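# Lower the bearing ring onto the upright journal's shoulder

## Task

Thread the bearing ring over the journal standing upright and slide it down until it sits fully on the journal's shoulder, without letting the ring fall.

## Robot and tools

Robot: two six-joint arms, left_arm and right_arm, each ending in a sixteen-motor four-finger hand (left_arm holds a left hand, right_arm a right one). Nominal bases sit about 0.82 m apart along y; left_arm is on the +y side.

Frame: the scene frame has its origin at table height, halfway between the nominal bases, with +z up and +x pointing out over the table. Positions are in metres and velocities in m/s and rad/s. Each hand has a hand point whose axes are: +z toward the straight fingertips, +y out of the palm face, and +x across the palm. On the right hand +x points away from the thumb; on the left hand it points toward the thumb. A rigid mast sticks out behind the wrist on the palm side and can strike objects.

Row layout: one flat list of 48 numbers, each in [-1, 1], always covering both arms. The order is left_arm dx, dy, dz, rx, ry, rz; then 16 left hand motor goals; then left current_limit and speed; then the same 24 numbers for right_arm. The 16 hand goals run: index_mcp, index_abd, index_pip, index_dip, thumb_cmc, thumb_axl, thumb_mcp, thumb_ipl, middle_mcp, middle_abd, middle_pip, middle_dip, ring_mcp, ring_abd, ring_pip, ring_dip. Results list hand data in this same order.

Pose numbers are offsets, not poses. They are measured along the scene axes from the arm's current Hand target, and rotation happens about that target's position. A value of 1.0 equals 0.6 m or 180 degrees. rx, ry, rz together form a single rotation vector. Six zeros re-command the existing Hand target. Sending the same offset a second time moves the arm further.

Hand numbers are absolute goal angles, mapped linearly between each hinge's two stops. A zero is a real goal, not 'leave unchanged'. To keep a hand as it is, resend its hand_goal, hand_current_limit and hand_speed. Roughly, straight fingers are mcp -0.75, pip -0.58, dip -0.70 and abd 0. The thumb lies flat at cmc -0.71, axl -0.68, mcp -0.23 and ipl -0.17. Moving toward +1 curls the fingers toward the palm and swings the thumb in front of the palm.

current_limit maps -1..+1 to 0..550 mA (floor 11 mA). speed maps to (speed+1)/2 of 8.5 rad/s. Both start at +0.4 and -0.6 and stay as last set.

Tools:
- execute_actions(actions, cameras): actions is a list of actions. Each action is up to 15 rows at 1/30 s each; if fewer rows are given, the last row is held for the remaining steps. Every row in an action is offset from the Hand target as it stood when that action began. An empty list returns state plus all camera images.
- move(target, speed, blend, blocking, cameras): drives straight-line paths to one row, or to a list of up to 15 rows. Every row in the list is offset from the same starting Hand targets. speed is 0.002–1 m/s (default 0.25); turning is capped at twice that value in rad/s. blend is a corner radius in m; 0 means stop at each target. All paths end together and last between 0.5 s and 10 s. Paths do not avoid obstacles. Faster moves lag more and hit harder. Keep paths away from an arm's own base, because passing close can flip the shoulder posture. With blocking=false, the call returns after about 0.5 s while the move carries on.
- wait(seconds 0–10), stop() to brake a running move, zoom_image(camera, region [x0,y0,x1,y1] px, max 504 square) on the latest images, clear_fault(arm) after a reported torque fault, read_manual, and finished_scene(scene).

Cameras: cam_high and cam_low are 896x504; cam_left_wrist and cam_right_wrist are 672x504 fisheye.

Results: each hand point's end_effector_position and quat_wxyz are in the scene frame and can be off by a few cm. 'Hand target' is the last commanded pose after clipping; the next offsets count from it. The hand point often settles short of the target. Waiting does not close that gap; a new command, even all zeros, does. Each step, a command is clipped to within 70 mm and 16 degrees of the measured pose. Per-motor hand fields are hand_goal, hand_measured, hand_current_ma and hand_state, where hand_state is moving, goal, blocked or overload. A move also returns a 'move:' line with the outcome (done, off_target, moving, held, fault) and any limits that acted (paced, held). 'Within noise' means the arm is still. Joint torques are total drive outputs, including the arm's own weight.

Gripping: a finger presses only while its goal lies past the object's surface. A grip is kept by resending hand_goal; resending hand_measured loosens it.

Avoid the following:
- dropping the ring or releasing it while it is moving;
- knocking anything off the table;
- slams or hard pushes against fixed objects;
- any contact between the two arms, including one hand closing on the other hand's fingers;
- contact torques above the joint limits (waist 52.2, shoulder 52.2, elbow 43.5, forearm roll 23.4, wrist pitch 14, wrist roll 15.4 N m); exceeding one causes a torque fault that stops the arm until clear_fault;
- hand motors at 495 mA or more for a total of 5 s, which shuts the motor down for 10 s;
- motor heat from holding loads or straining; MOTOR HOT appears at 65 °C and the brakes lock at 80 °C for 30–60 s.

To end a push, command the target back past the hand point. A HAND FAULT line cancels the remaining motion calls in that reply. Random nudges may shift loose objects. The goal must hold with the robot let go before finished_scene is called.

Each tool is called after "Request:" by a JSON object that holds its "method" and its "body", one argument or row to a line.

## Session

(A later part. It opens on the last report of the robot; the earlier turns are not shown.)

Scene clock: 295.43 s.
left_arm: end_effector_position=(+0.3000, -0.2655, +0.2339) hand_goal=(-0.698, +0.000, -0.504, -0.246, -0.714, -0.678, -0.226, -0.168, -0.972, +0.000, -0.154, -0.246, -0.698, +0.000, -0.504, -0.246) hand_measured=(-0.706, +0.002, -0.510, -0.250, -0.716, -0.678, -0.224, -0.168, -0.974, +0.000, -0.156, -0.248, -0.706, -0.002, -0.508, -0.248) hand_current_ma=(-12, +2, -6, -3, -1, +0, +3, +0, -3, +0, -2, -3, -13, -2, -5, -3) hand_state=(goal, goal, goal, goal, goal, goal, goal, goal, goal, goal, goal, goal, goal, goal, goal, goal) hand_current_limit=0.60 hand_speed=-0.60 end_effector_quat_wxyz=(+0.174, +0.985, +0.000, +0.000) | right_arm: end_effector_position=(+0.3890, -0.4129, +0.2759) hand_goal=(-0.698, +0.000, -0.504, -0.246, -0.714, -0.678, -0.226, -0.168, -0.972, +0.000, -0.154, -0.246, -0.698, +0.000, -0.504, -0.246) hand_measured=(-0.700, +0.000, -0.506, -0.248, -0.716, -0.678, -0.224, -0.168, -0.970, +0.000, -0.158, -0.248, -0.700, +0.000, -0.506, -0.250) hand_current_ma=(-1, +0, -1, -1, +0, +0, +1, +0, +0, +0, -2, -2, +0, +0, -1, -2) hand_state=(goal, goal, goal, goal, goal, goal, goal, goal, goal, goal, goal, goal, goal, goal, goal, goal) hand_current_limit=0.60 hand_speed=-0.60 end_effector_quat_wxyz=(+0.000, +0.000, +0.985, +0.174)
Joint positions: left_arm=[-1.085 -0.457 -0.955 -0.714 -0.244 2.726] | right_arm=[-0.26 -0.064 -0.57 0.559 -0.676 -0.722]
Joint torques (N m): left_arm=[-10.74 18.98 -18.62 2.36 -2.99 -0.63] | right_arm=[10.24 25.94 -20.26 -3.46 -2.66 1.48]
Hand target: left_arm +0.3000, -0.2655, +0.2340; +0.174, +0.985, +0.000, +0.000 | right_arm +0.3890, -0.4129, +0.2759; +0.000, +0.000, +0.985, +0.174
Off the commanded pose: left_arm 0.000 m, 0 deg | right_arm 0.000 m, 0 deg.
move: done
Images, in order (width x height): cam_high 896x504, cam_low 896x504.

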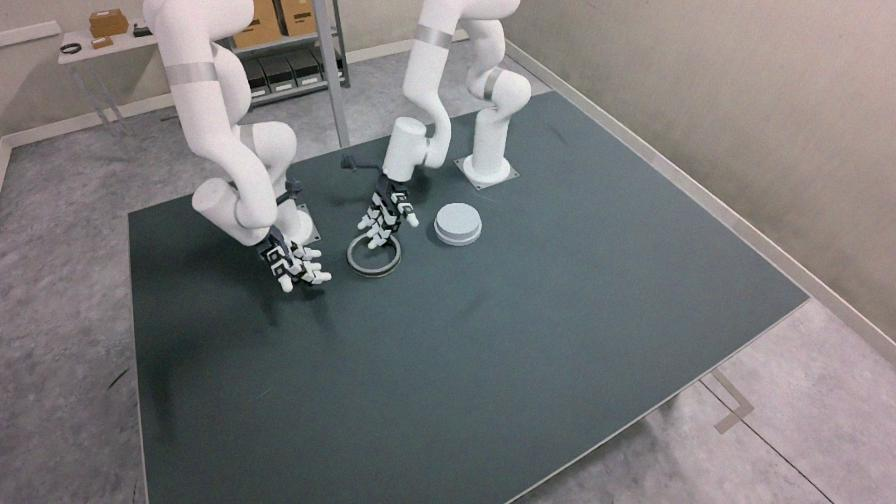

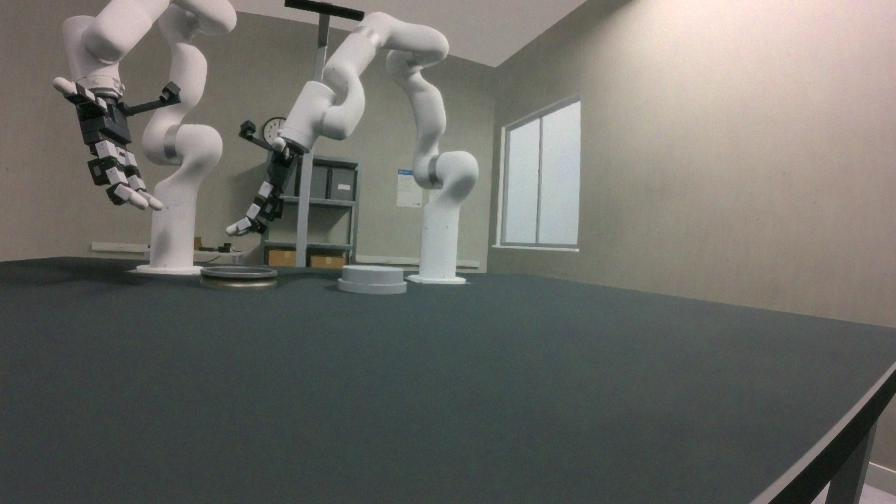

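Request:
{"method": "move", "body": {
  "target": [
    [0.0017,0.2008,0,0,0,0,-0.6986,0,-0.5036,-0.2464,-0.714,-0.678,-0.226,-0.168,-0.9726,0,-0.1533,-0.2464,-0.6986,0,-0.5036,-0.2464,0.6,-0.6, 0,0,0,0,0,0,-0.6986,0,-0.5036,-0.2464,-0.714,-0.678,-0.226,-0.168,-0.9726,0,-0.1533,-0.2464,-0.6986,0,-0.5036,-0.2464,0.6,-0.6],
    [0.0017,0.2008,-0.12,0,0,0,-0.6986,0,-0.5036,-0.2464,-0.714,-0.678,-0.226,-0.168,-0.9726,0,-0.1533,-0.2464,-0.6986,0,-0.5036,-0.2464,0.6,-0.6, -0.1467,0.1122,0,0,0,0,-0.6986,0,-0.5036,-0.2464,-0.714,-0.678,-0.226,-0.168,-0.9726,0,-0.1533,-0.2464,-0.6986,0,-0.5036,-0.2464,0.6,-0.6],
    [0.0017,0.2008,-0.18,0,0,0,-0.6986,0,-0.5036,-0.2464,-0.714,-0.678,-0.226,-0.168,-0.9726,0,-0.1533,-0.2464,-0.6986,0,-0.5036,-0.2464,0.6,-0.6, -0.1467,0.1122,-0.2497,0,0,0,-0.6986,0,-0.5036,-0.2464,-0.714,-0.678,-0.226,-0.168,-0.9726,0,-0.1533,-0.2464,-0.6986,0,-0.5036,-0.2464,0.6,-0.6]
  ],
  "cameras": ["cam_high","cam_low"],
  "speed": [0.2,0.15,0.1]
}}

Request:
{"method": "zoom_image", "body": {
  "camera": "cam_high",
  "region": [310, 180, 490, 295]
}}

Request:
{"method": "zoom_image", "body": {
  "camera": "cam_low",
  "region": [150, 220, 420, 310]
}}

Scene clock: 309.27 s.
left_arm: end_effector_position=(+0.3010, -0.1450, +0.1260) hand_goal=(-0.698, +0.000, -0.504, -0.246, -0.714, -0.678, -0.226, -0.168, -0.972, +0.000, -0.154, -0.246, -0.698, +0.000, -0.504, -0.246) hand_measured=(-0.704, +0.002, -0.508, -0.250, -0.716, -0.678, -0.224, -0.168, -0.974, +0.000, -0.156, -0.248, -0.706, -0.002, -0.508, -0.248) hand_current_ma=(-9, +2, -5, -3, -1, +0, +3, +0, -2, +0, -2, -3, -10, -2, -5, -3) hand_state=(goal, goal, goal, goal, goal, goal, goal, goal, goal, goal, goal, goal, goal, goal, goal, goal) hand_current_limit=0.60 hand_speed=-0.60 end_effector_quat_wxyz=(+0.174, +0.985, +0.000, +0.000) | right_arm: end_effector_position=(+0.3010, -0.3456, +0.1261) hand_goal=(-0.698, +0.000, -0.504, -0.246, -0.714, -0.678, -0.226, -0.168, -0.972, +0.000, -0.154, -0.246, -0.698, +0.000, -0.504, -0.246) hand_measured=(-0.700, +0.000, -0.506, -0.248, -0.716, -0.678, -0.224, -0.168, -0.970, +0.000, -0.158, -0.248, -0.700, +0.000, -0.506, -0.250) hand_current_ma=(-1, +0, -1, -1, +0, +0, +1, +0, +0, +0, -2, -2, +0, +0, -1, -2) hand_state=(goal, goal, goal, goal, goal, goal, goal, goal, goal, goal, goal, goal, goal, goal, goal, goal) hand_current_limit=0.60 hand_speed=-0.60 end_effector_quat_wxyz=(+0.000, +0.000, +0.985, +0.174)
Joint positions: left_arm=[-0.945 -0.519 -0.668 -2.17 -0.243 4.347] | right_arm=[-0.095 -0.327 -0.301 1.553 -0.348 -1.645]
Joint torques (N m): left_arm=[-10.88 14.88 -3.27 -2.4 -4.42 1.21] | right_arm=[-12.07 4.76 -3.77 3.57 -2.77 -1.39]
Hand target: left_arm +0.3010, -0.1450, +0.1260; +0.174, +0.985, +0.000, +0.000 | right_arm +0.3010, -0.3456, +0.1260; +0.000, +0.000, +0.985, +0.174
Off the commanded pose: left_arm 0.000 m, 0 deg | right_arm 0.000 m, 0 deg.
move: done
Images, in order (width x height): cam_high 896x504, cam_low 896x504.

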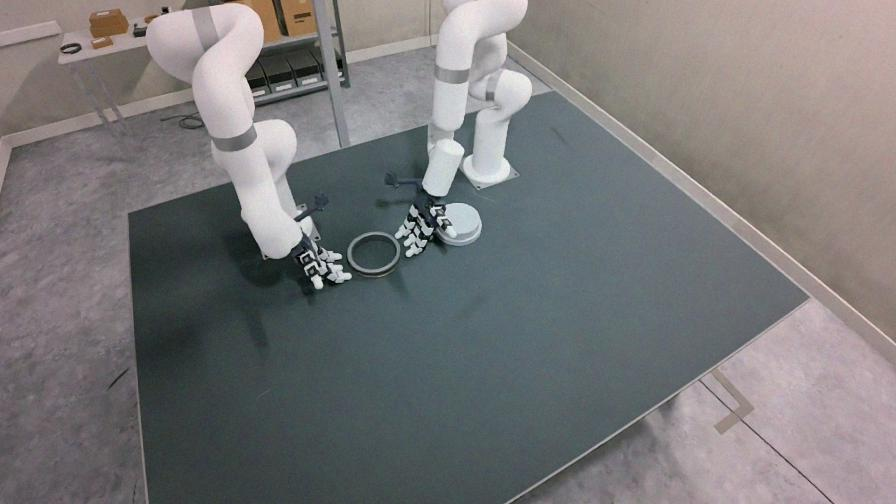

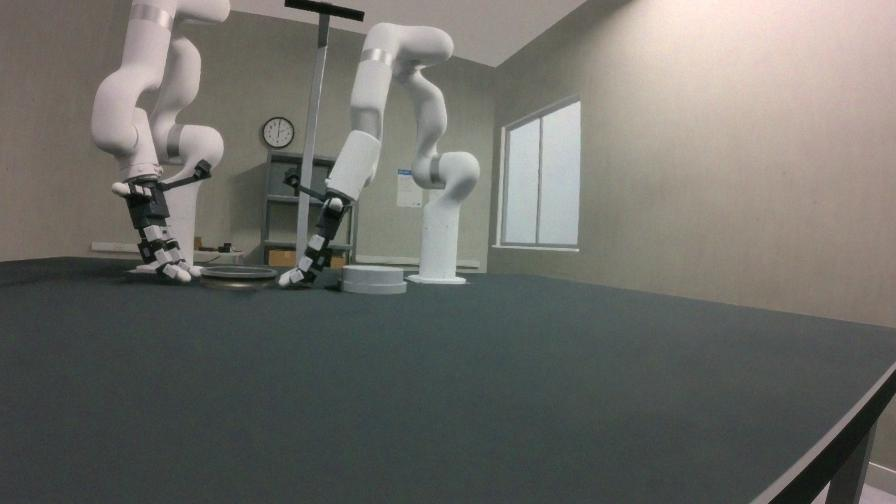

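Scaled by 2.800 from the camera's 896x504 image, which has a finer 1280x720 frame.

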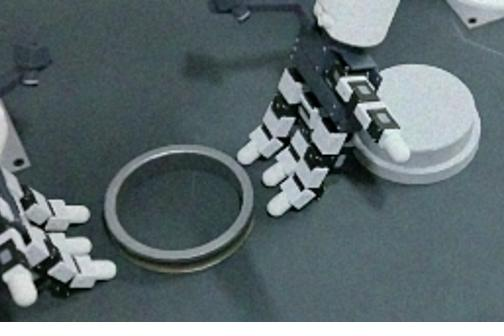

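Scaled by 1.867 from the camera's 896x504 image, which has a finer 1280x720 frame.

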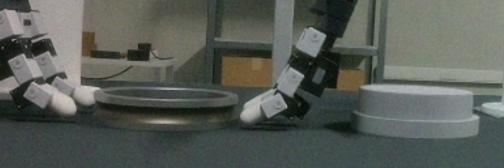

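Request:
{"method": "move", "body": {
  "target": [0,-0.0383,0,0,0,0,-0.6986,0,-0.5036,-0.2464,-0.714,-0.678,-0.226,-0.168,-0.9726,0,-0.1533,-0.2464,-0.6986,0,-0.5036,-0.2464,0.6,-0.6, 0,0.0467,0,0,0,0,-0.6986,0,-0.5036,-0.2464,-0.714,-0.678,-0.226,-0.168,-0.9726,0,-0.1533,-0.2464,-0.6986,0,-0.5036,-0.2464,0.6,-0.6],
  "cameras": ["cam_high","cam_low"],
  "speed": 0.05
}}

Request:
{"method": "zoom_image", "body": {
  "camera": "cam_high",
  "region": [320, 200, 440, 290]
}}

Request:
{"method": "zoom_image", "body": {
  "camera": "cam_low",
  "region": [160, 240, 320, 310]
}}

Scene clock: 313.17 s.
left_arm: end_effector_position=(+0.3010, -0.1680, +0.1260) hand_goal=(-0.698, +0.000, -0.504, -0.246, -0.714, -0.678, -0.226, -0.168, -0.972, +0.000, -0.154, -0.246, -0.698, +0.000, -0.504, -0.246) hand_measured=(-0.714, -0.012, -0.508, -0.248, -0.716, -0.678, -0.224, -0.168, -0.982, +0.000, -0.156, -0.248, -0.728, +0.018, -0.514, -0.248) hand_current_ma=(-29, -14, -5, -2, -1, +0, +3, +0, -15, +0, -2, -2, -66, +28, -13, -1) hand_state=(goal, goal, goal, goal, goal, goal, goal, goal, goal, goal, goal, goal, blocked, goal, goal, goal) hand_current_limit=0.60 hand_speed=-0.60 end_effector_quat_wxyz=(+0.174, +0.985, +0.000, +0.000) | right_arm: end_effector_position=(+0.3011, -0.3176, +0.1261) hand_goal=(-0.698, +0.000, -0.504, -0.246, -0.714, -0.678, -0.226, -0.168, -0.972, +0.000, -0.154, -0.246, -0.698, +0.000, -0.504, -0.246) hand_measured=(-0.722, -0.018, -0.510, -0.244, -0.716, -0.678, -0.224, -0.168, -0.974, +0.000, -0.158, -0.248, -0.704, +0.006, -0.506, -0.246) hand_current_ma=(-36, -18, -4, +1, +0, +0, +1, +0, -2, +0, -2, -1, -4, +4, -1, +0) hand_state=(blocked, goal, goal, goal, goal, goal, goal, goal, goal, goal, goal, goal, goal, goal, goal, goal) hand_current_limit=0.60 hand_speed=-0.60 end_effector_quat_wxyz=(+0.000, +0.000, +0.985, +0.174)
Joint positions: left_arm=[-0.976 -0.546 -0.72 -2.126 -0.225 4.27] | right_arm=[0.011 -0.326 -0.299 1.663 -0.351 -1.649]
Joint torques (N m): left_arm=[-12.49 15.69 -15.99 1.97 1.63 -0.69] | right_arm=[10.18 3.72 -2.86 3.89 -3.32 -1.62]
Hand target: left_arm +0.3010, -0.1680, +0.1260; +0.174, +0.985, +0.000, +0.000 | right_arm +0.3010, -0.3176, +0.1260; +0.000, +0.000, +0.985, +0.174
Off the commanded pose: left_arm 0.000 m, 0 deg | right_arm 0.000 m, 0 deg.
move: done
Images, in order (width x height): cam_high 896x504, cam_low 896x504.

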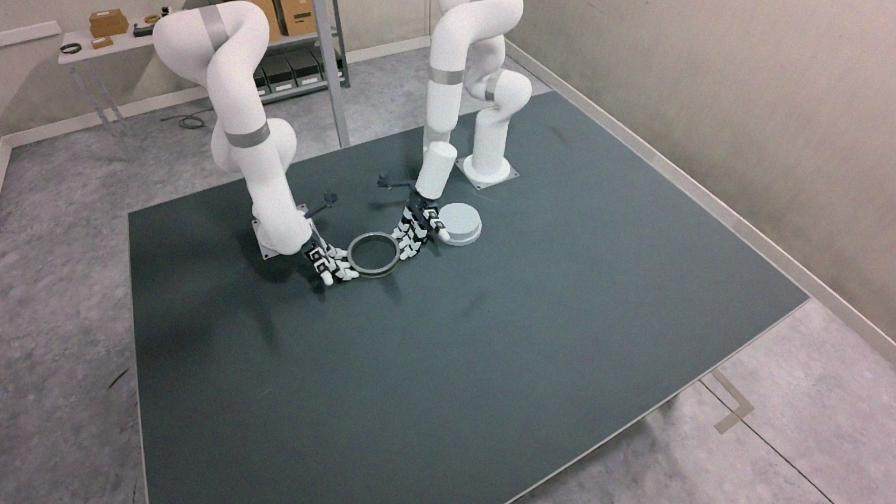

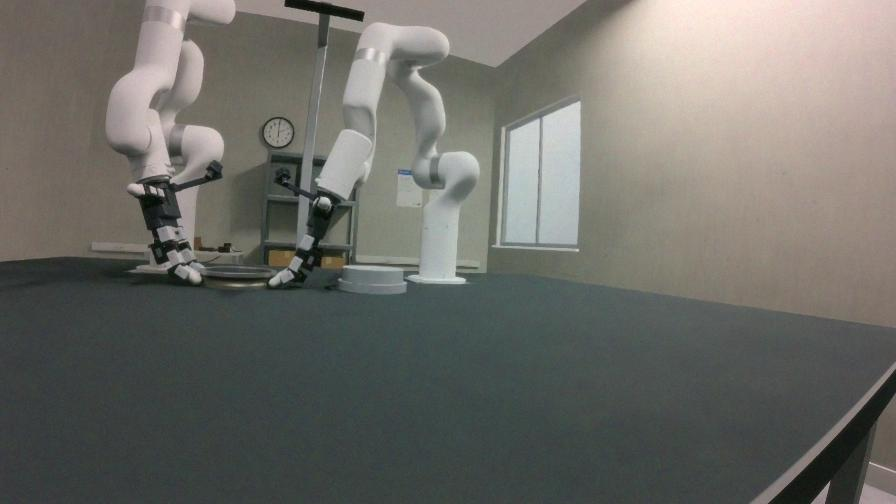

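Scaled by 4.200 from the camera's 896x504 image, which has a finer 1280x720 frame.

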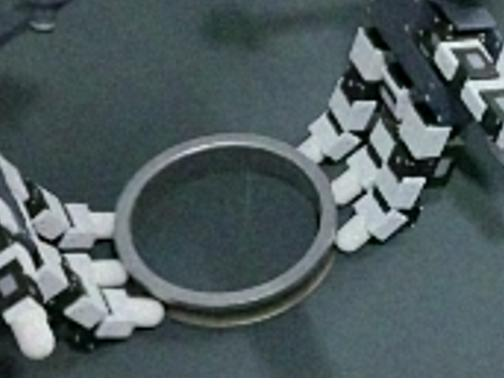

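Scaled by 3.150 from the camera's 896x504 image, which has a finer 1280x720 frame.

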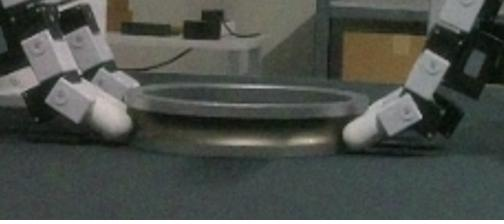

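Request:
{"method": "move", "body": {
  "target": [0,-0.003,0,0,0,0,-0.60,0,-0.5036,-0.2464,-0.714,-0.678,-0.226,-0.168,-0.87,0,-0.1533,-0.2464,-0.60,0,-0.5036,-0.2464,0.6,-0.8, 0,0.003,0,0,0,0,-0.60,0,-0.5036,-0.2464,-0.714,-0.678,-0.226,-0.168,-0.87,0,-0.1533,-0.2464,-0.60,0,-0.5036,-0.2464,0.6,-0.8],
  "cameras": ["cam_high","cam_low"],
  "speed": 0.05
}}

Request:
{"method": "zoom_image", "body": {
  "camera": "cam_high",
  "region": [320, 200, 440, 290]
}}

Request:
{"method": "zoom_image", "body": {
  "camera": "cam_low",
  "region": [160, 240, 320, 310]
}}

Scene clock: 321.33 s.
left_arm: end_effector_position=(+0.3010, -0.1697, +0.1259) hand_goal=(-0.600, +0.000, -0.504, -0.246, -0.714, -0.678, -0.226, -0.168, -0.870, +0.000, -0.154, -0.246, -0.600, +0.000, -0.504, -0.246) hand_measured=(-0.686, -0.048, -0.520, -0.244, -0.716, -0.678, -0.224, -0.168, -0.974, +0.000, -0.174, -0.240, -0.716, +0.040, -0.532, -0.248) hand_current_ma=(-281, -101, -25, +2, -1, +0, +3, +0, -367, +0, -36, +8, -423, +78, -60, -2) hand_state=(blocked, blocked, goal, goal, goal, goal, goal, goal, blocked, goal, goal, goal, blocked, blocked, blocked, goal) hand_current_limit=0.60 hand_speed=-0.80 end_effector_quat_wxyz=(+0.174, +0.985, +0.000, +0.000) | right_arm: end_effector_position=(+0.3009, -0.3158, +0.1260) hand_goal=(-0.600, +0.000, -0.504, -0.246, -0.714, -0.678, -0.226, -0.168, -0.870, +0.000, -0.154, -0.246, -0.600, +0.000, -0.504, -0.246) hand_measured=(-0.710, -0.038, -0.530, -0.246, -0.716, -0.678, -0.224, -0.168, -0.970, +0.000, -0.166, -0.232, -0.676, +0.040, -0.520, -0.246) hand_current_ma=(-348, -54, -40, +0, +0, +0, +1, +0, -299, +0, -13, +17, -203, +58, -18, +0) hand_state=(blocked, blocked, blocked, goal, goal, goal, goal, goal, blocked, goal, goal, goal, blocked, blocked, goal, goal) hand_current_limit=0.60 hand_speed=-0.80 end_effector_quat_wxyz=(+0.000, +0.000, +0.985, +0.174)
Joint positions: left_arm=[-0.979 -0.548 -0.724 -2.122 -0.224 4.263] | right_arm=[0.017 -0.326 -0.299 1.67 -0.351 -1.649]
Joint torques (N m): left_arm=[-17.6 15.36 -20.77 1.1 -2.8 -0.86] | right_arm=[14.77 1.7 -9.97 3.63 -4.84 1.07]
Hand target: left_arm +0.3010, -0.1698, +0.1260; +0.174, +0.985, +0.000, +0.000 | right_arm +0.3010, -0.3158, +0.1260; +0.000, +0.000, +0.985, +0.174
Off the commanded pose: left_arm 0.000 m, 0 deg | right_arm 0.000 m, 0 deg.
move: done
Images, in order (width x height): cam_high 896x504, cam_low 896x504.

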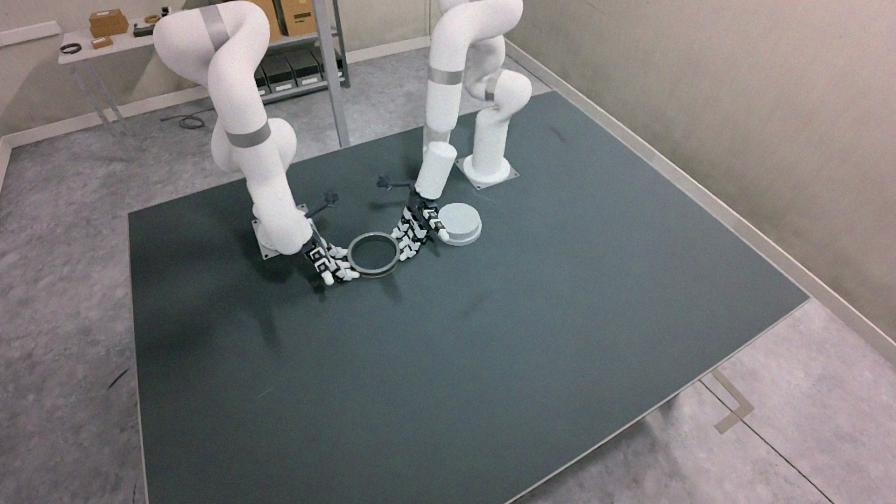

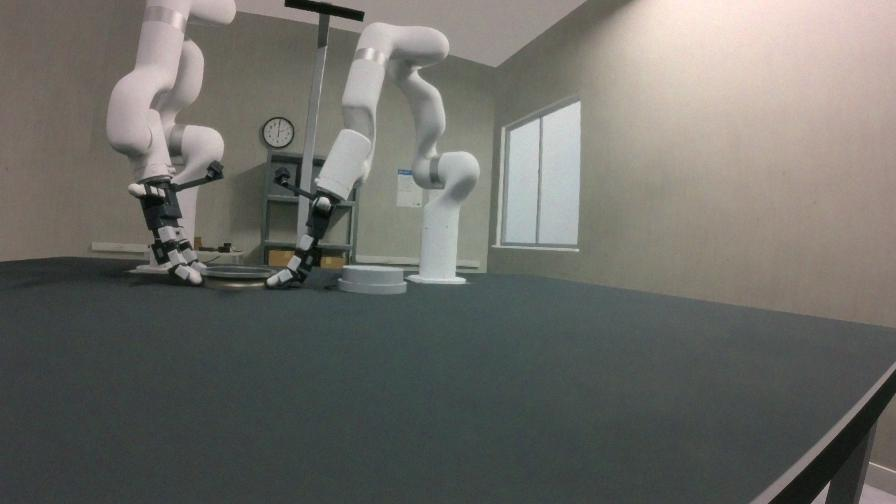

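Scaled by 4.200 from the camera's 896x504 image, which has a finer 1280x720 frame.

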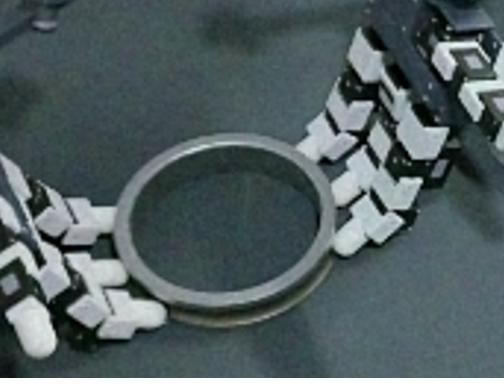

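Scaled by 3.150 from the camera's 896x504 image, which has a finer 1280x720 frame.

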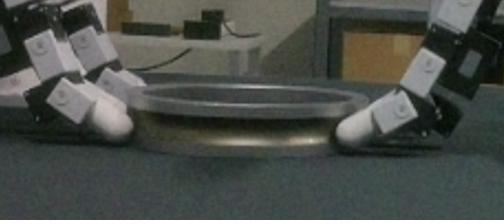

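Request:
{"method": "move", "body": {
  "target": [0,0,0.035,0,0,0,-0.60,0,-0.5036,-0.2464,-0.714,-0.678,-0.226,-0.168,-0.87,0,-0.1533,-0.2464,-0.60,0,-0.5036,-0.2464,0.6,-0.8, 0,0,0.035,0,0,0,-0.60,0,-0.5036,-0.2464,-0.714,-0.678,-0.226,-0.168,-0.87,0,-0.1533,-0.2464,-0.60,0,-0.5036,-0.2464,0.6,-0.8],
  "cameras": ["cam_high","cam_low"],
  "speed": 0.03
}}

Request:
{"method": "zoom_image", "body": {
  "camera": "cam_high",
  "region": [320, 200, 440, 290]
}}

Request:
{"method": "zoom_image", "body": {
  "camera": "cam_low",
  "region": [160, 230, 320, 310]
}}

Scene clock: 329.83 s.
left_arm: end_effector_position=(+0.3010, -0.1698, +0.1469) hand_goal=(-0.600, +0.000, -0.504, -0.246, -0.714, -0.678, -0.226, -0.168, -0.870, +0.000, -0.154, -0.246, -0.600, +0.000, -0.504, -0.246) hand_measured=(-0.684, -0.040, -0.560, -0.272, -0.716, -0.678, -0.224, -0.168, -0.960, -0.002, -0.202, -0.268, -0.696, +0.038, -0.558, -0.270) hand_current_ma=(-275, -79, -146, -50, -1, +0, +3, +0, -307, -1, -119, -41, -327, +74, -140, -46) hand_state=(blocked, blocked, blocked, blocked, goal, goal, goal, goal, blocked, goal, blocked, blocked, blocked, blocked, blocked, blocked) hand_current_limit=0.60 hand_speed=-0.80 end_effector_quat_wxyz=(+0.174, +0.985, +0.000, +0.000) | right_arm: end_effector_position=(+0.3010, -0.3158, +0.1470) hand_goal=(-0.600, +0.000, -0.504, -0.246, -0.714, -0.678, -0.226, -0.168, -0.870, +0.000, -0.154, -0.246, -0.600, +0.000, -0.504, -0.246) hand_measured=(-0.692, -0.040, -0.556, -0.268, -0.716, -0.678, -0.224, -0.168, -0.964, +0.000, -0.192, -0.262, -0.676, +0.040, -0.548, -0.272) hand_current_ma=(-268, -59, -103, -31, +0, +0, +1, +0, -274, +0, -66, -18, -203, +59, -80, -39) hand_state=(blocked, blocked, blocked, blocked, goal, goal, goal, goal, blocked, goal, blocked, goal, blocked, blocked, blocked, blocked) hand_current_limit=0.60 hand_speed=-0.80 end_effector_quat_wxyz=(+0.000, +0.000, +0.985, +0.174)
Joint positions: left_arm=[-0.979 -0.495 -0.717 -1.932 -0.203 4.069] | right_arm=[0.017 -0.24 -0.289 1.464 -0.352 -1.429]
Joint torques (N m): left_arm=[8.72 53.77 -21.94 1.08 -1.37 -1.05] | right_arm=[3.39 27.04 -15.28 -3.74 -5.42 1.5]
Hand target: left_arm +0.3010, -0.1698, +0.1470; +0.174, +0.985, +0.000, +0.000 | right_arm +0.3010, -0.3158, +0.1470; +0.000, +0.000, +0.985, +0.174
Off the commanded pose: left_arm 0.000 m, 0 deg | right_arm 0.000 m, 0 deg.
move: done
Images, in order (width x height): cam_high 896x504, cam_low 896x504.

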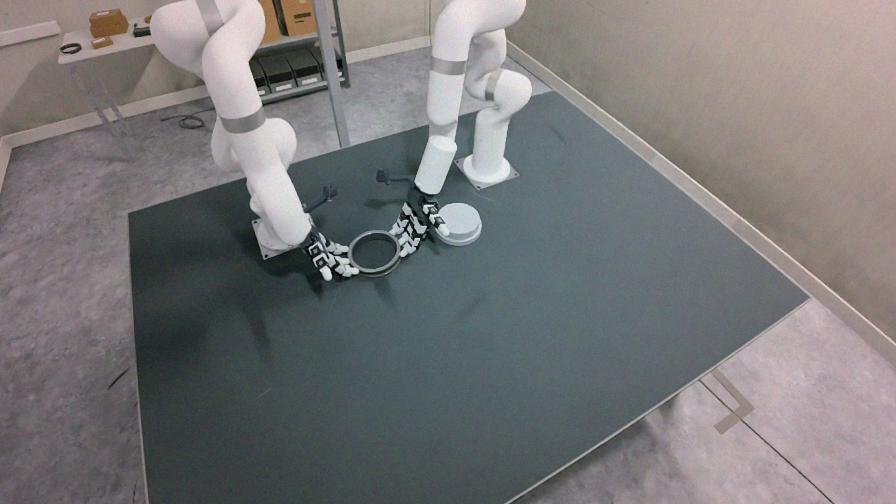

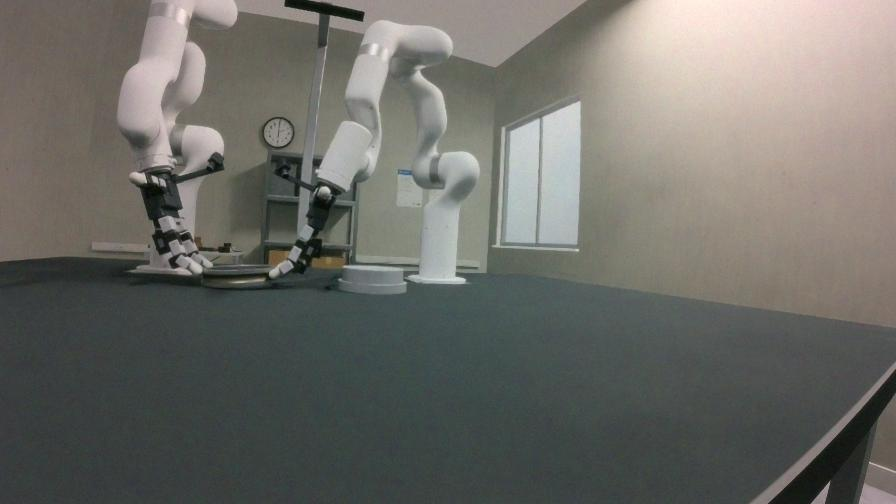

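Scaled by 4.200 from the camera's 896x504 image, which has a finer 1280x720 frame.

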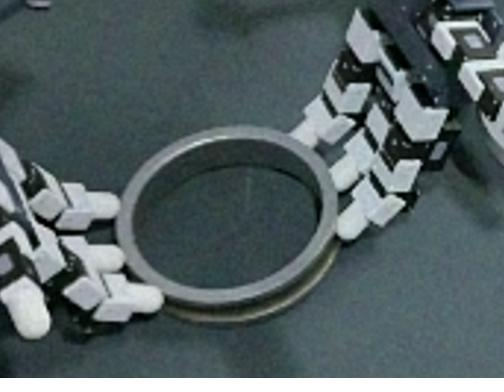

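Scaled by 3.150 from the camera's 896x504 image, which has a finer 1280x720 frame.

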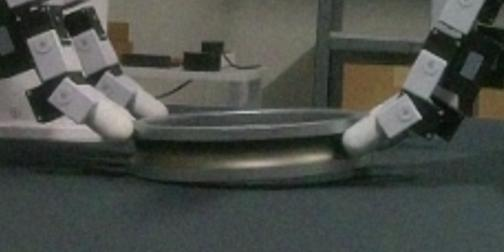

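Request:
{"method": "move", "body": {
  "target": [0,0,0.02,0,0,0,-0.60,0,-0.42,-0.18,-0.714,-0.678,-0.226,-0.168,-0.87,0,-0.07,-0.18,-0.60,0,-0.42,-0.18,0.6,-0.8, 0,0,0.02,0,0,0,-0.60,0,-0.42,-0.18,-0.714,-0.678,-0.226,-0.168,-0.87,0,-0.07,-0.18,-0.60,0,-0.42,-0.18,0.6,-0.8],
  "cameras": ["cam_high","cam_low"],
  "speed": 0.03
}}

Request:
{"method": "zoom_image", "body": {
  "camera": "cam_high",
  "region": [320, 200, 440, 290]
}}

Request:
{"method": "zoom_image", "body": {
  "camera": "cam_low",
  "region": [160, 230, 320, 310]
}}

Scene clock: 336.63 s.
left_arm: end_effector_position=(+0.3009, -0.1698, +0.1589) hand_goal=(-0.600, +0.000, -0.420, -0.180, -0.714, -0.678, -0.226, -0.168, -0.870, +0.000, -0.070, -0.180, -0.600, +0.000, -0.420, -0.180) hand_measured=(-0.610, -0.002, -0.426, -0.184, -0.716, -0.678, -0.224, -0.168, -0.878, +0.000, -0.076, -0.184, -0.612, +0.002, -0.426, -0.182) hand_current_ma=(-17, -2, -7, -3, -1, +0, +3, +0, -10, +0, -7, -3, -20, +2, -7, -3) hand_state=(goal, goal, goal, goal, goal, goal, goal, goal, goal, goal, goal, goal, goal, goal, goal, goal) hand_current_limit=0.60 hand_speed=-0.80 end_effector_quat_wxyz=(+0.174, +0.985, +0.000, +0.000) | right_arm: end_effector_position=(+0.3010, -0.3158, +0.1590) hand_goal=(-0.600, +0.000, -0.420, -0.180, -0.714, -0.678, -0.226, -0.168, -0.870, +0.000, -0.070, -0.180, -0.600, +0.000, -0.420, -0.180) hand_measured=(-0.612, -0.002, -0.426, -0.184, -0.716, -0.678, -0.224, -0.168, -0.878, +0.000, -0.076, -0.184, -0.610, +0.002, -0.426, -0.184) hand_current_ma=(-15, -1, -5, -2, -1, +0, +1, +0, -7, +0, -5, -2, -10, +1, -3, -2) hand_state=(goal, goal, goal, goal, goal, goal, goal, goal, goal, goal, goal, goal, goal, goal, goal, goal) hand_current_limit=0.60 hand_speed=-0.80 end_effector_quat_wxyz=(+0.000, +0.000, +0.985, +0.174)
Joint positions: left_arm=[-0.979 -0.466 -0.715 -1.805 -0.195 3.939] | right_arm=[0.017 -0.192 -0.285 1.346 -0.359 -1.304]
Joint torques (N m): left_arm=[8.11 46.45 -16.02 2.87 3.11 -0.55] | right_arm=[-3.54 25.45 -15.57 -4.01 -2.83 1.59]
Hand target: left_arm +0.3010, -0.1698, +0.1590; +0.174, +0.985, +0.000, +0.000 | right_arm +0.3010, -0.3158, +0.1590; +0.000, +0.000, +0.985, +0.174
Off the commanded pose: left_arm 0.000 m, 0 deg | right_arm 0.000 m, 0 deg.
move: done
Images, in order (width x height): cam_high 896x504, cam_low 896x504.

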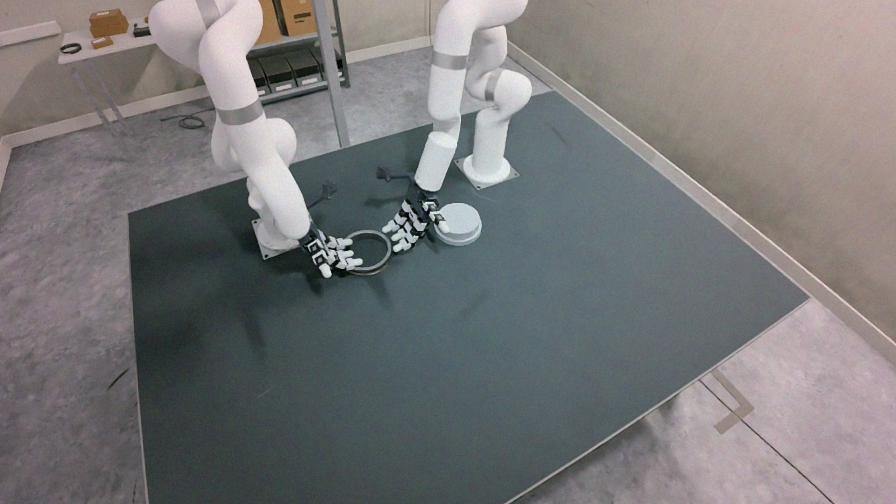

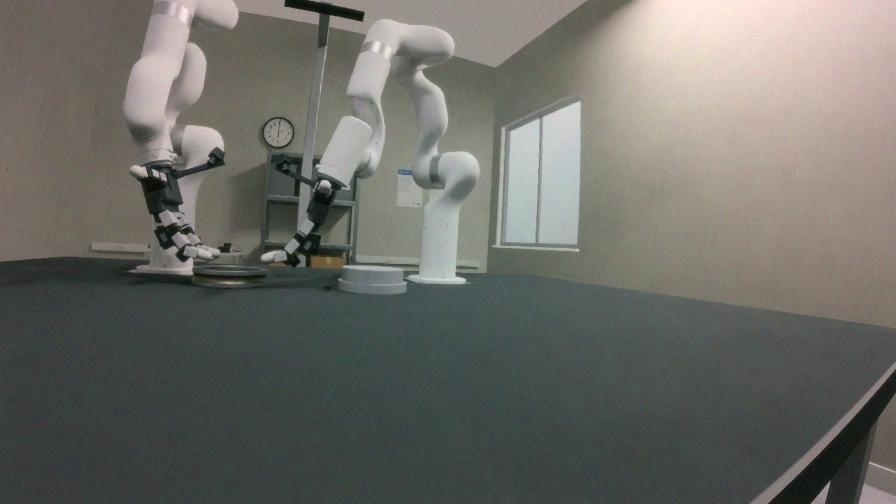

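Scaled by 4.200 from the camera's 896x504 image, which has a finer 1280x720 frame.

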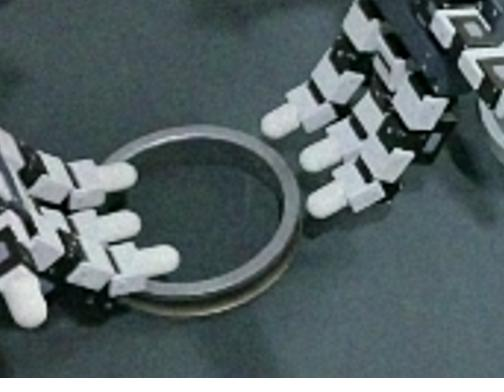

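Scaled by 3.150 from the camera's 896x504 image, which has a finer 1280x720 frame.

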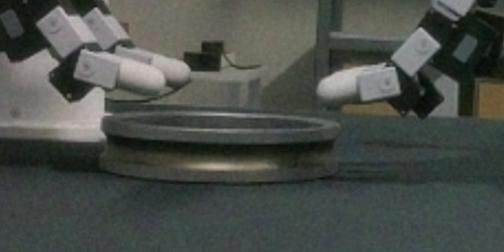

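Request:
{"method": "zoom_image", "body": {
  "camera": "cam_low",
  "region": [184, 255, 234, 295]
}}

Request:
{"method": "zoom_image", "body": {
  "camera": "cam_low",
  "region": [230, 255, 280, 295]
}}

Request:
{"method": "zoom_image", "body": {
  "camera": "cam_high",
  "region": [340, 225, 400, 280]
}}

Scaled by 10.080 from the camera's 896x504 image, which has a finer 1280x720 frame.

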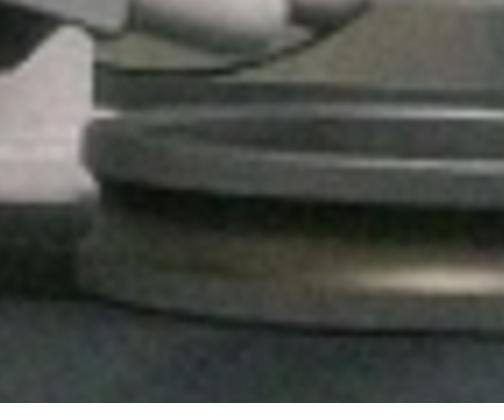

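Scaled by 10.080 from the camera's 896x504 image, which has a finer 1280x720 frame.

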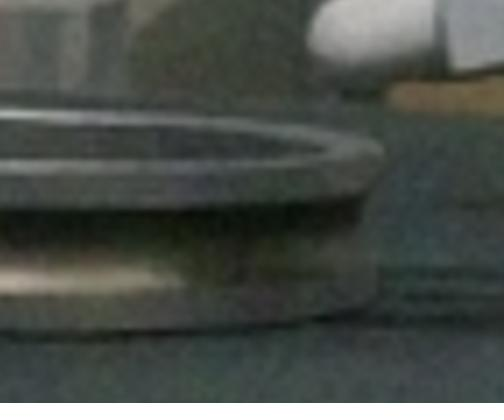

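Scaled by 8.400 from the camera's 896x504 image, which has a finer 1280x720 frame.

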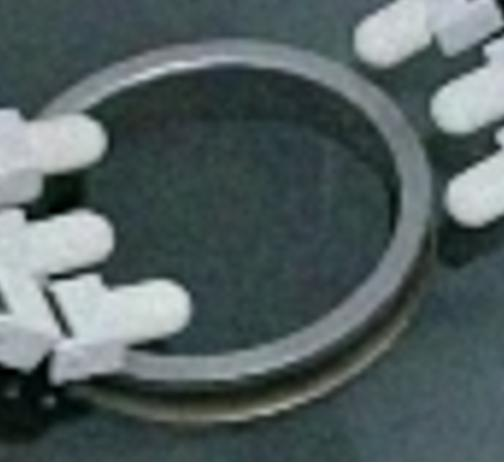

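Request:
{"method": "move", "body": {
  "target": [
    [0,0,0.1,0,0,0,-0.6986,0,-0.5036,-0.2464,-0.714,-0.678,-0.226,-0.168,-0.9726,0,-0.1533,-0.2464,-0.6986,0,-0.5036,-0.2464,0.6,-0.6, 0,0,0.1,0,0,0,-0.6986,0,-0.5036,-0.2464,-0.714,-0.678,-0.226,-0.168,-0.9726,0,-0.1533,-0.2464,-0.6986,0,-0.5036,-0.2464,0.6,-0.6],
    [0,0.07,0.1,0,0,0,-0.6986,0,-0.5036,-0.2464,-0.714,-0.678,-0.226,-0.168,-0.9726,0,-0.1533,-0.2464,-0.6986,0,-0.5036,-0.2464,0.6,-0.6, 0,-0.12,0.1,0,0,0,-0.6986,0,-0.5036,-0.2464,-0.714,-0.678,-0.226,-0.168,-0.9726,0,-0.1533,-0.2464,-0.6986,0,-0.5036,-0.2464,0.6,-0.6]
  ],
  "cameras": ["cam_high","cam_low"],
  "speed": 0.1
}}

Request:
{"method": "zoom_image", "body": {
  "camera": "cam_high",
  "region": [320, 210, 420, 285]
}}

Request:
{"method": "zoom_image", "body": {
  "camera": "cam_high",
  "region": [410, 190, 510, 265]
}}

Request:
{"method": "zoom_image", "body": {
  "camera": "cam_low",
  "region": [180, 245, 290, 305]
}}

Request:
{"method": "zoom_image", "body": {
  "camera": "cam_low",
  "region": [320, 245, 430, 305]
}}

Scene clock: 384.13 s.
left_arm: end_effector_position=(+0.3010, -0.1278, +0.2190) hand_goal=(-0.698, +0.000, -0.504, -0.246, -0.714, -0.678, -0.226, -0.168, -0.972, +0.000, -0.154, -0.246, -0.698, +0.000, -0.504, -0.246) hand_measured=(-0.700, -0.002, -0.502, -0.244, -0.716, -0.678, -0.224, -0.168, -0.970, +0.000, -0.152, -0.244, -0.700, +0.002, -0.502, -0.244) hand_current_ma=(-1, -2, +1, +2, -1, +0, +3, +0, +1, +0, +1, +2, -1, +2, +1, +2) hand_state=(goal, goal, goal, goal, goal, goal, goal, goal, goal, goal, goal, goal, goal, goal, goal, goal) hand_current_limit=0.60 hand_speed=-0.60 end_effector_quat_wxyz=(+0.174, +0.985, +0.000, +0.000) end_effector_velocity=(+0.000, +0.001, -0.001) end_effector_angular_velocity=(+0.001, +0.002, +0.002) | right_arm: end_effector_position=(+0.3010, -0.3878, +0.2190) hand_goal=(-0.698, +0.000, -0.504, -0.246, -0.714, -0.678, -0.226, -0.168, -0.972, +0.000, -0.154, -0.246, -0.698, +0.000, -0.504, -0.246) hand_measured=(-0.700, -0.002, -0.502, -0.244, -0.716, -0.678, -0.224, -0.168, -0.970, +0.000, -0.152, -0.244, -0.700, +0.002, -0.502, -0.244) hand_current_ma=(-1, -1, +1, +1, -1, +0, +1, +0, +1, +0, +0, +1, +0, +1, +0, +1) hand_state=(goal, goal, goal, goal, goal, goal, goal, goal, goal, goal, goal, goal, goal, goal, goal, goal) hand_current_limit=0.60 hand_speed=-0.60 end_effector_quat_wxyz=(+0.000, +0.000, +0.985, +0.174)
Joint positions: left_arm=[-0.919 -0.257 -0.622 -1.2 -0.222 3.38] | right_arm=[-0.251 0.013 -0.307 0.728 -0.523 -0.915]
Joint velocities: left_arm=[0 0 0.002 -0.005 -0.001 0.003] | right_arm=[within noise]
Joint torques (N m): left_arm=[12.12 40.52 -6.08 -2.07 -3.6 1.08] | right_arm=[-12.15 0.37 -18 -3.32 -2.79 -1.51]
Hand target: left_arm +0.3010, -0.1278, +0.2190; +0.174, +0.985, +0.000, +0.000 | right_arm +0.3010, -0.3878, +0.2190; +0.000, +0.000, +0.985, +0.174
Off the commanded pose: left_arm 0.000 m, 0 deg | right_arm 0.000 m, 0 deg.
move: done
Images, in order (width x height): cam_high 896x504, cam_low 896x504.

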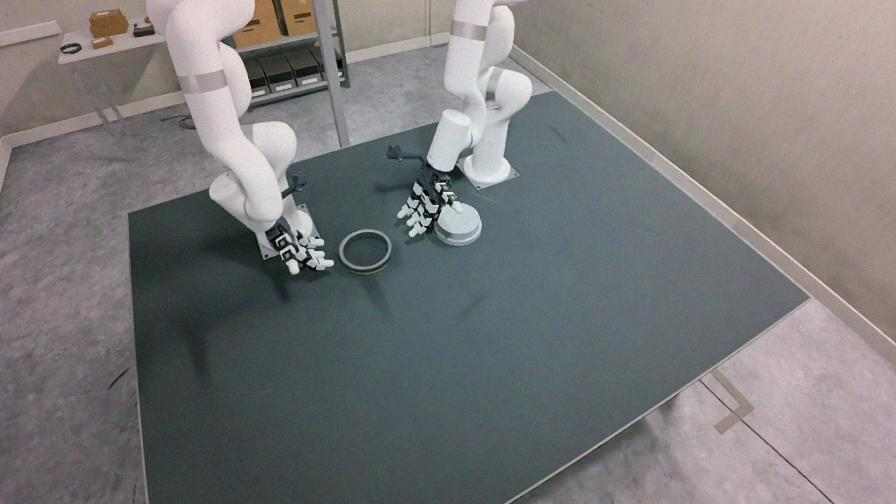

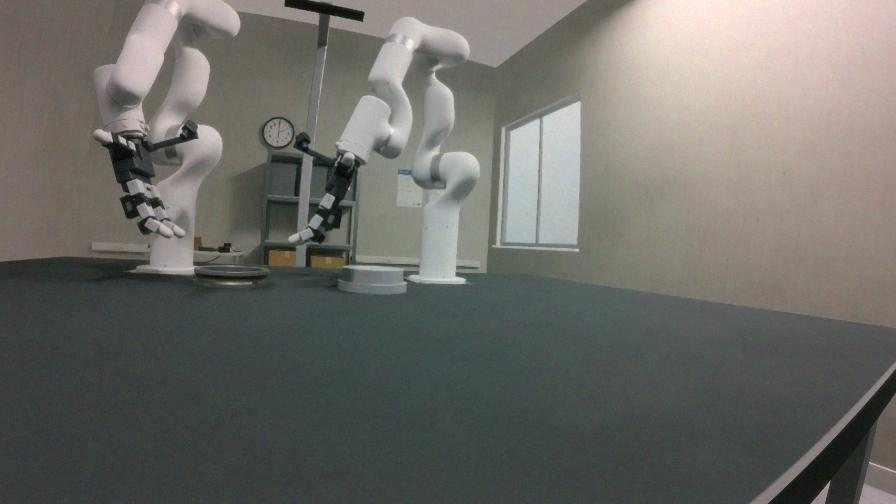

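Scaled by 5.040 from the camera's 896x504 image, which has a finer 1280x720 frame.

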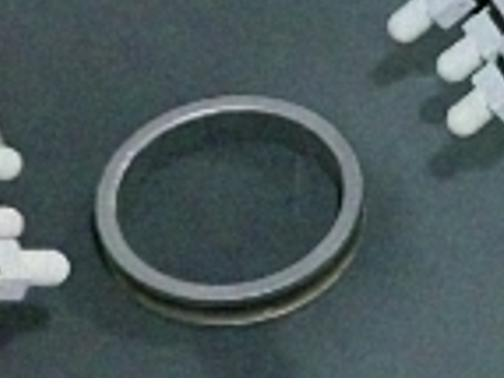

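Scaled by 5.040 from the camera's 896x504 image, which has a finer 1280x720 frame.

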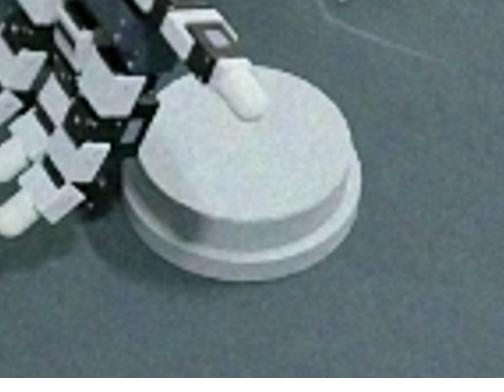

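Scaled by 4.582 from the camera's 896x504 image, which has a finer 1280x720 frame.

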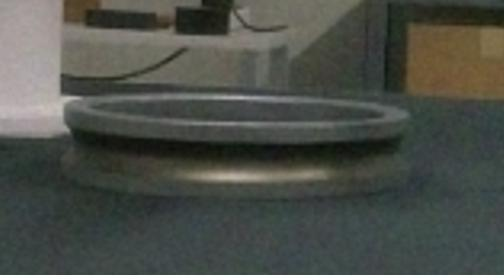

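Scaled by 4.582 from the camera's 896x504 image, which has a finer 1280x720 frame.

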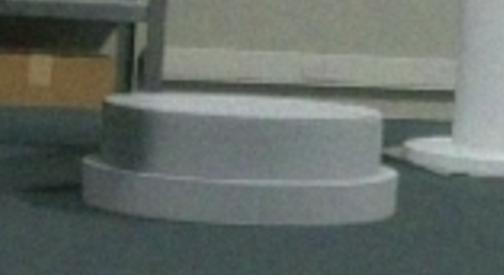

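Request:
{"method": "move", "body": {
  "target": [
    [-0.0495,-0.0637,-0.0317,0,0,0,-0.6986,0,-0.5036,-0.2464,-0.714,-0.678,-0.226,-0.168,-0.9726,0,-0.1533,-0.2464,-0.6986,0,-0.5036,-0.2464,0.6,-0.6, -0.0427,0.0477,-0.0317,0,0,0,-0.6986,0,-0.5036,-0.2464,-0.714,-0.678,-0.226,-0.168,-0.9726,0,-0.1533,-0.2464,-0.6986,0,-0.5036,-0.2464,0.6,-0.6],
    [-0.0495,-0.0637,-0.1517,0,0,0,-0.6986,0,-0.5036,-0.2464,-0.714,-0.678,-0.226,-0.168,-0.9726,0,-0.1533,-0.2464,-0.6986,0,-0.5036,-0.2464,0.6,-0.6, -0.0427,0.0477,-0.1517,0,0,0,-0.6986,0,-0.5036,-0.2464,-0.714,-0.678,-0.226,-0.168,-0.9726,0,-0.1533,-0.2464,-0.6986,0,-0.5036,-0.2464,0.6,-0.6],
    [-0.0495,-0.0937,-0.1517,0,0,0,-0.6986,0,-0.5036,-0.2464,-0.714,-0.678,-0.226,-0.168,-0.9726,0,-0.1533,-0.2464,-0.6986,0,-0.5036,-0.2464,0.6,-0.6, -0.0427,0.086,-0.1517,0,0,0,-0.6986,0,-0.5036,-0.2464,-0.714,-0.678,-0.226,-0.168,-0.9726,0,-0.1533,-0.2464,-0.6986,0,-0.5036,-0.2464,0.6,-0.6]
  ],
  "cameras": ["cam_high","cam_low"],
  "speed": [0.15,0.1,0.05]
}}

Request:
{"method": "zoom_image", "body": {
  "camera": "cam_high",
  "region": [310, 210, 420, 285]
}}

Request:
{"method": "zoom_image", "body": {
  "camera": "cam_low",
  "region": [170, 245, 290, 305]
}}

Scene clock: 420.70 s.
left_arm: end_effector_position=(+0.2713, -0.1840, +0.1279) hand_goal=(-0.698, +0.000, -0.504, -0.246, -0.714, -0.678, -0.226, -0.168, -0.972, +0.000, -0.154, -0.246, -0.698, +0.000, -0.504, -0.246) hand_measured=(-0.702, -0.004, -0.502, -0.244, -0.716, -0.678, -0.224, -0.168, -0.970, +0.000, -0.152, -0.244, -0.700, +0.002, -0.502, -0.244) hand_current_ma=(-6, -4, +1, +2, -1, +0, +3, +0, +1, +0, +1, +2, -1, +2, +1, +2) hand_state=(goal, goal, goal, goal, goal, goal, goal, goal, goal, goal, goal, goal, goal, goal, goal, goal) hand_current_limit=0.60 hand_speed=-0.60 end_effector_quat_wxyz=(+0.174, +0.985, +0.000, +0.000) | right_arm: end_effector_position=(+0.2754, -0.3362, +0.1281) hand_goal=(-0.698, +0.000, -0.504, -0.246, -0.714, -0.678, -0.226, -0.168, -0.972, +0.000, -0.154, -0.246, -0.698, +0.000, -0.504, -0.246) hand_measured=(-0.714, -0.012, -0.506, -0.244, -0.716, -0.678, -0.224, -0.168, -0.970, +0.000, -0.152, -0.244, -0.700, +0.002, -0.502, -0.244) hand_current_ma=(-22, -11, -2, +1, -1, +0, +1, +0, +0, +0, +0, +1, +0, +1, +0, +1) hand_state=(goal, goal, goal, goal, goal, goal, goal, goal, goal, goal, goal, goal, goal, goal, goal, goal) hand_current_limit=0.60 hand_speed=-0.60 end_effector_quat_wxyz=(+0.000, +0.000, +0.985, +0.174)
Joint positions: left_arm=[-1.056 -0.538 -0.714 -2.233 -0.213 4.3] | right_arm=[-0.065 -0.283 -0.235 1.648 -0.35 -1.714]
Joint torques (N m): left_arm=[-11.45 14.9 -14.76 1.62 2.6 -0.88] | right_arm=[10.63 7.57 -2.4 3.68 -3.14 -1.48]
Hand target: left_arm +0.2713, -0.1840, +0.1279; +0.174, +0.985, +0.000, +0.000 | right_arm +0.2754, -0.3362, +0.1280; +0.000, +0.000, +0.985, +0.174
Off the commanded pose: left_arm 0.000 m, 0 deg | right_arm 0.000 m, 0 deg.
move: done
Images, in order (width x height): cam_high 896x504, cam_low 896x504.

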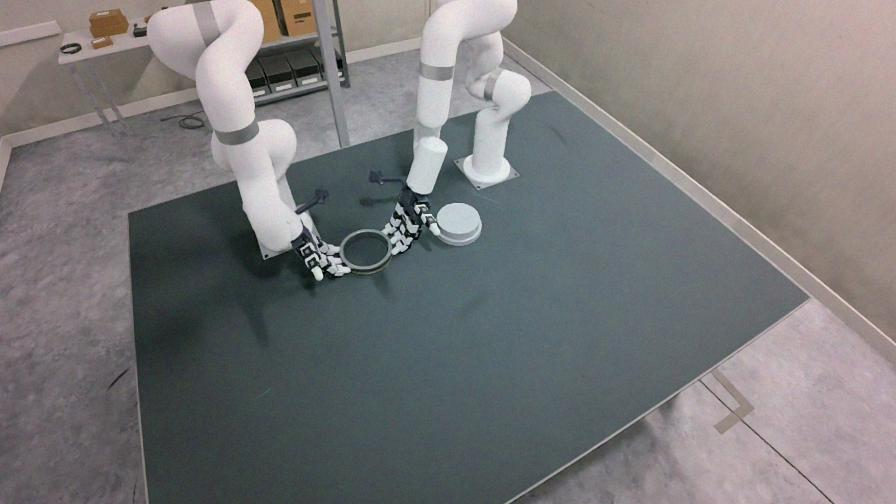

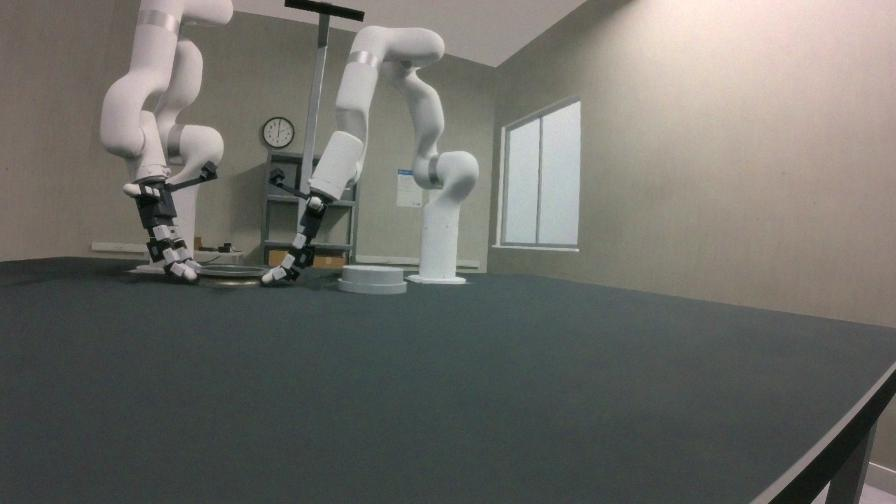

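Scaled by 4.582 from the camera's 896x504 image, which has a finer 1280x720 frame.

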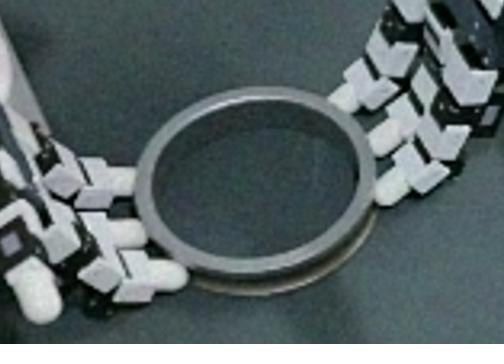

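Scaled by 4.200 from the camera's 896x504 image, which has a finer 1280x720 frame.

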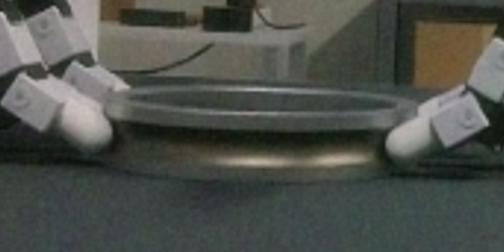

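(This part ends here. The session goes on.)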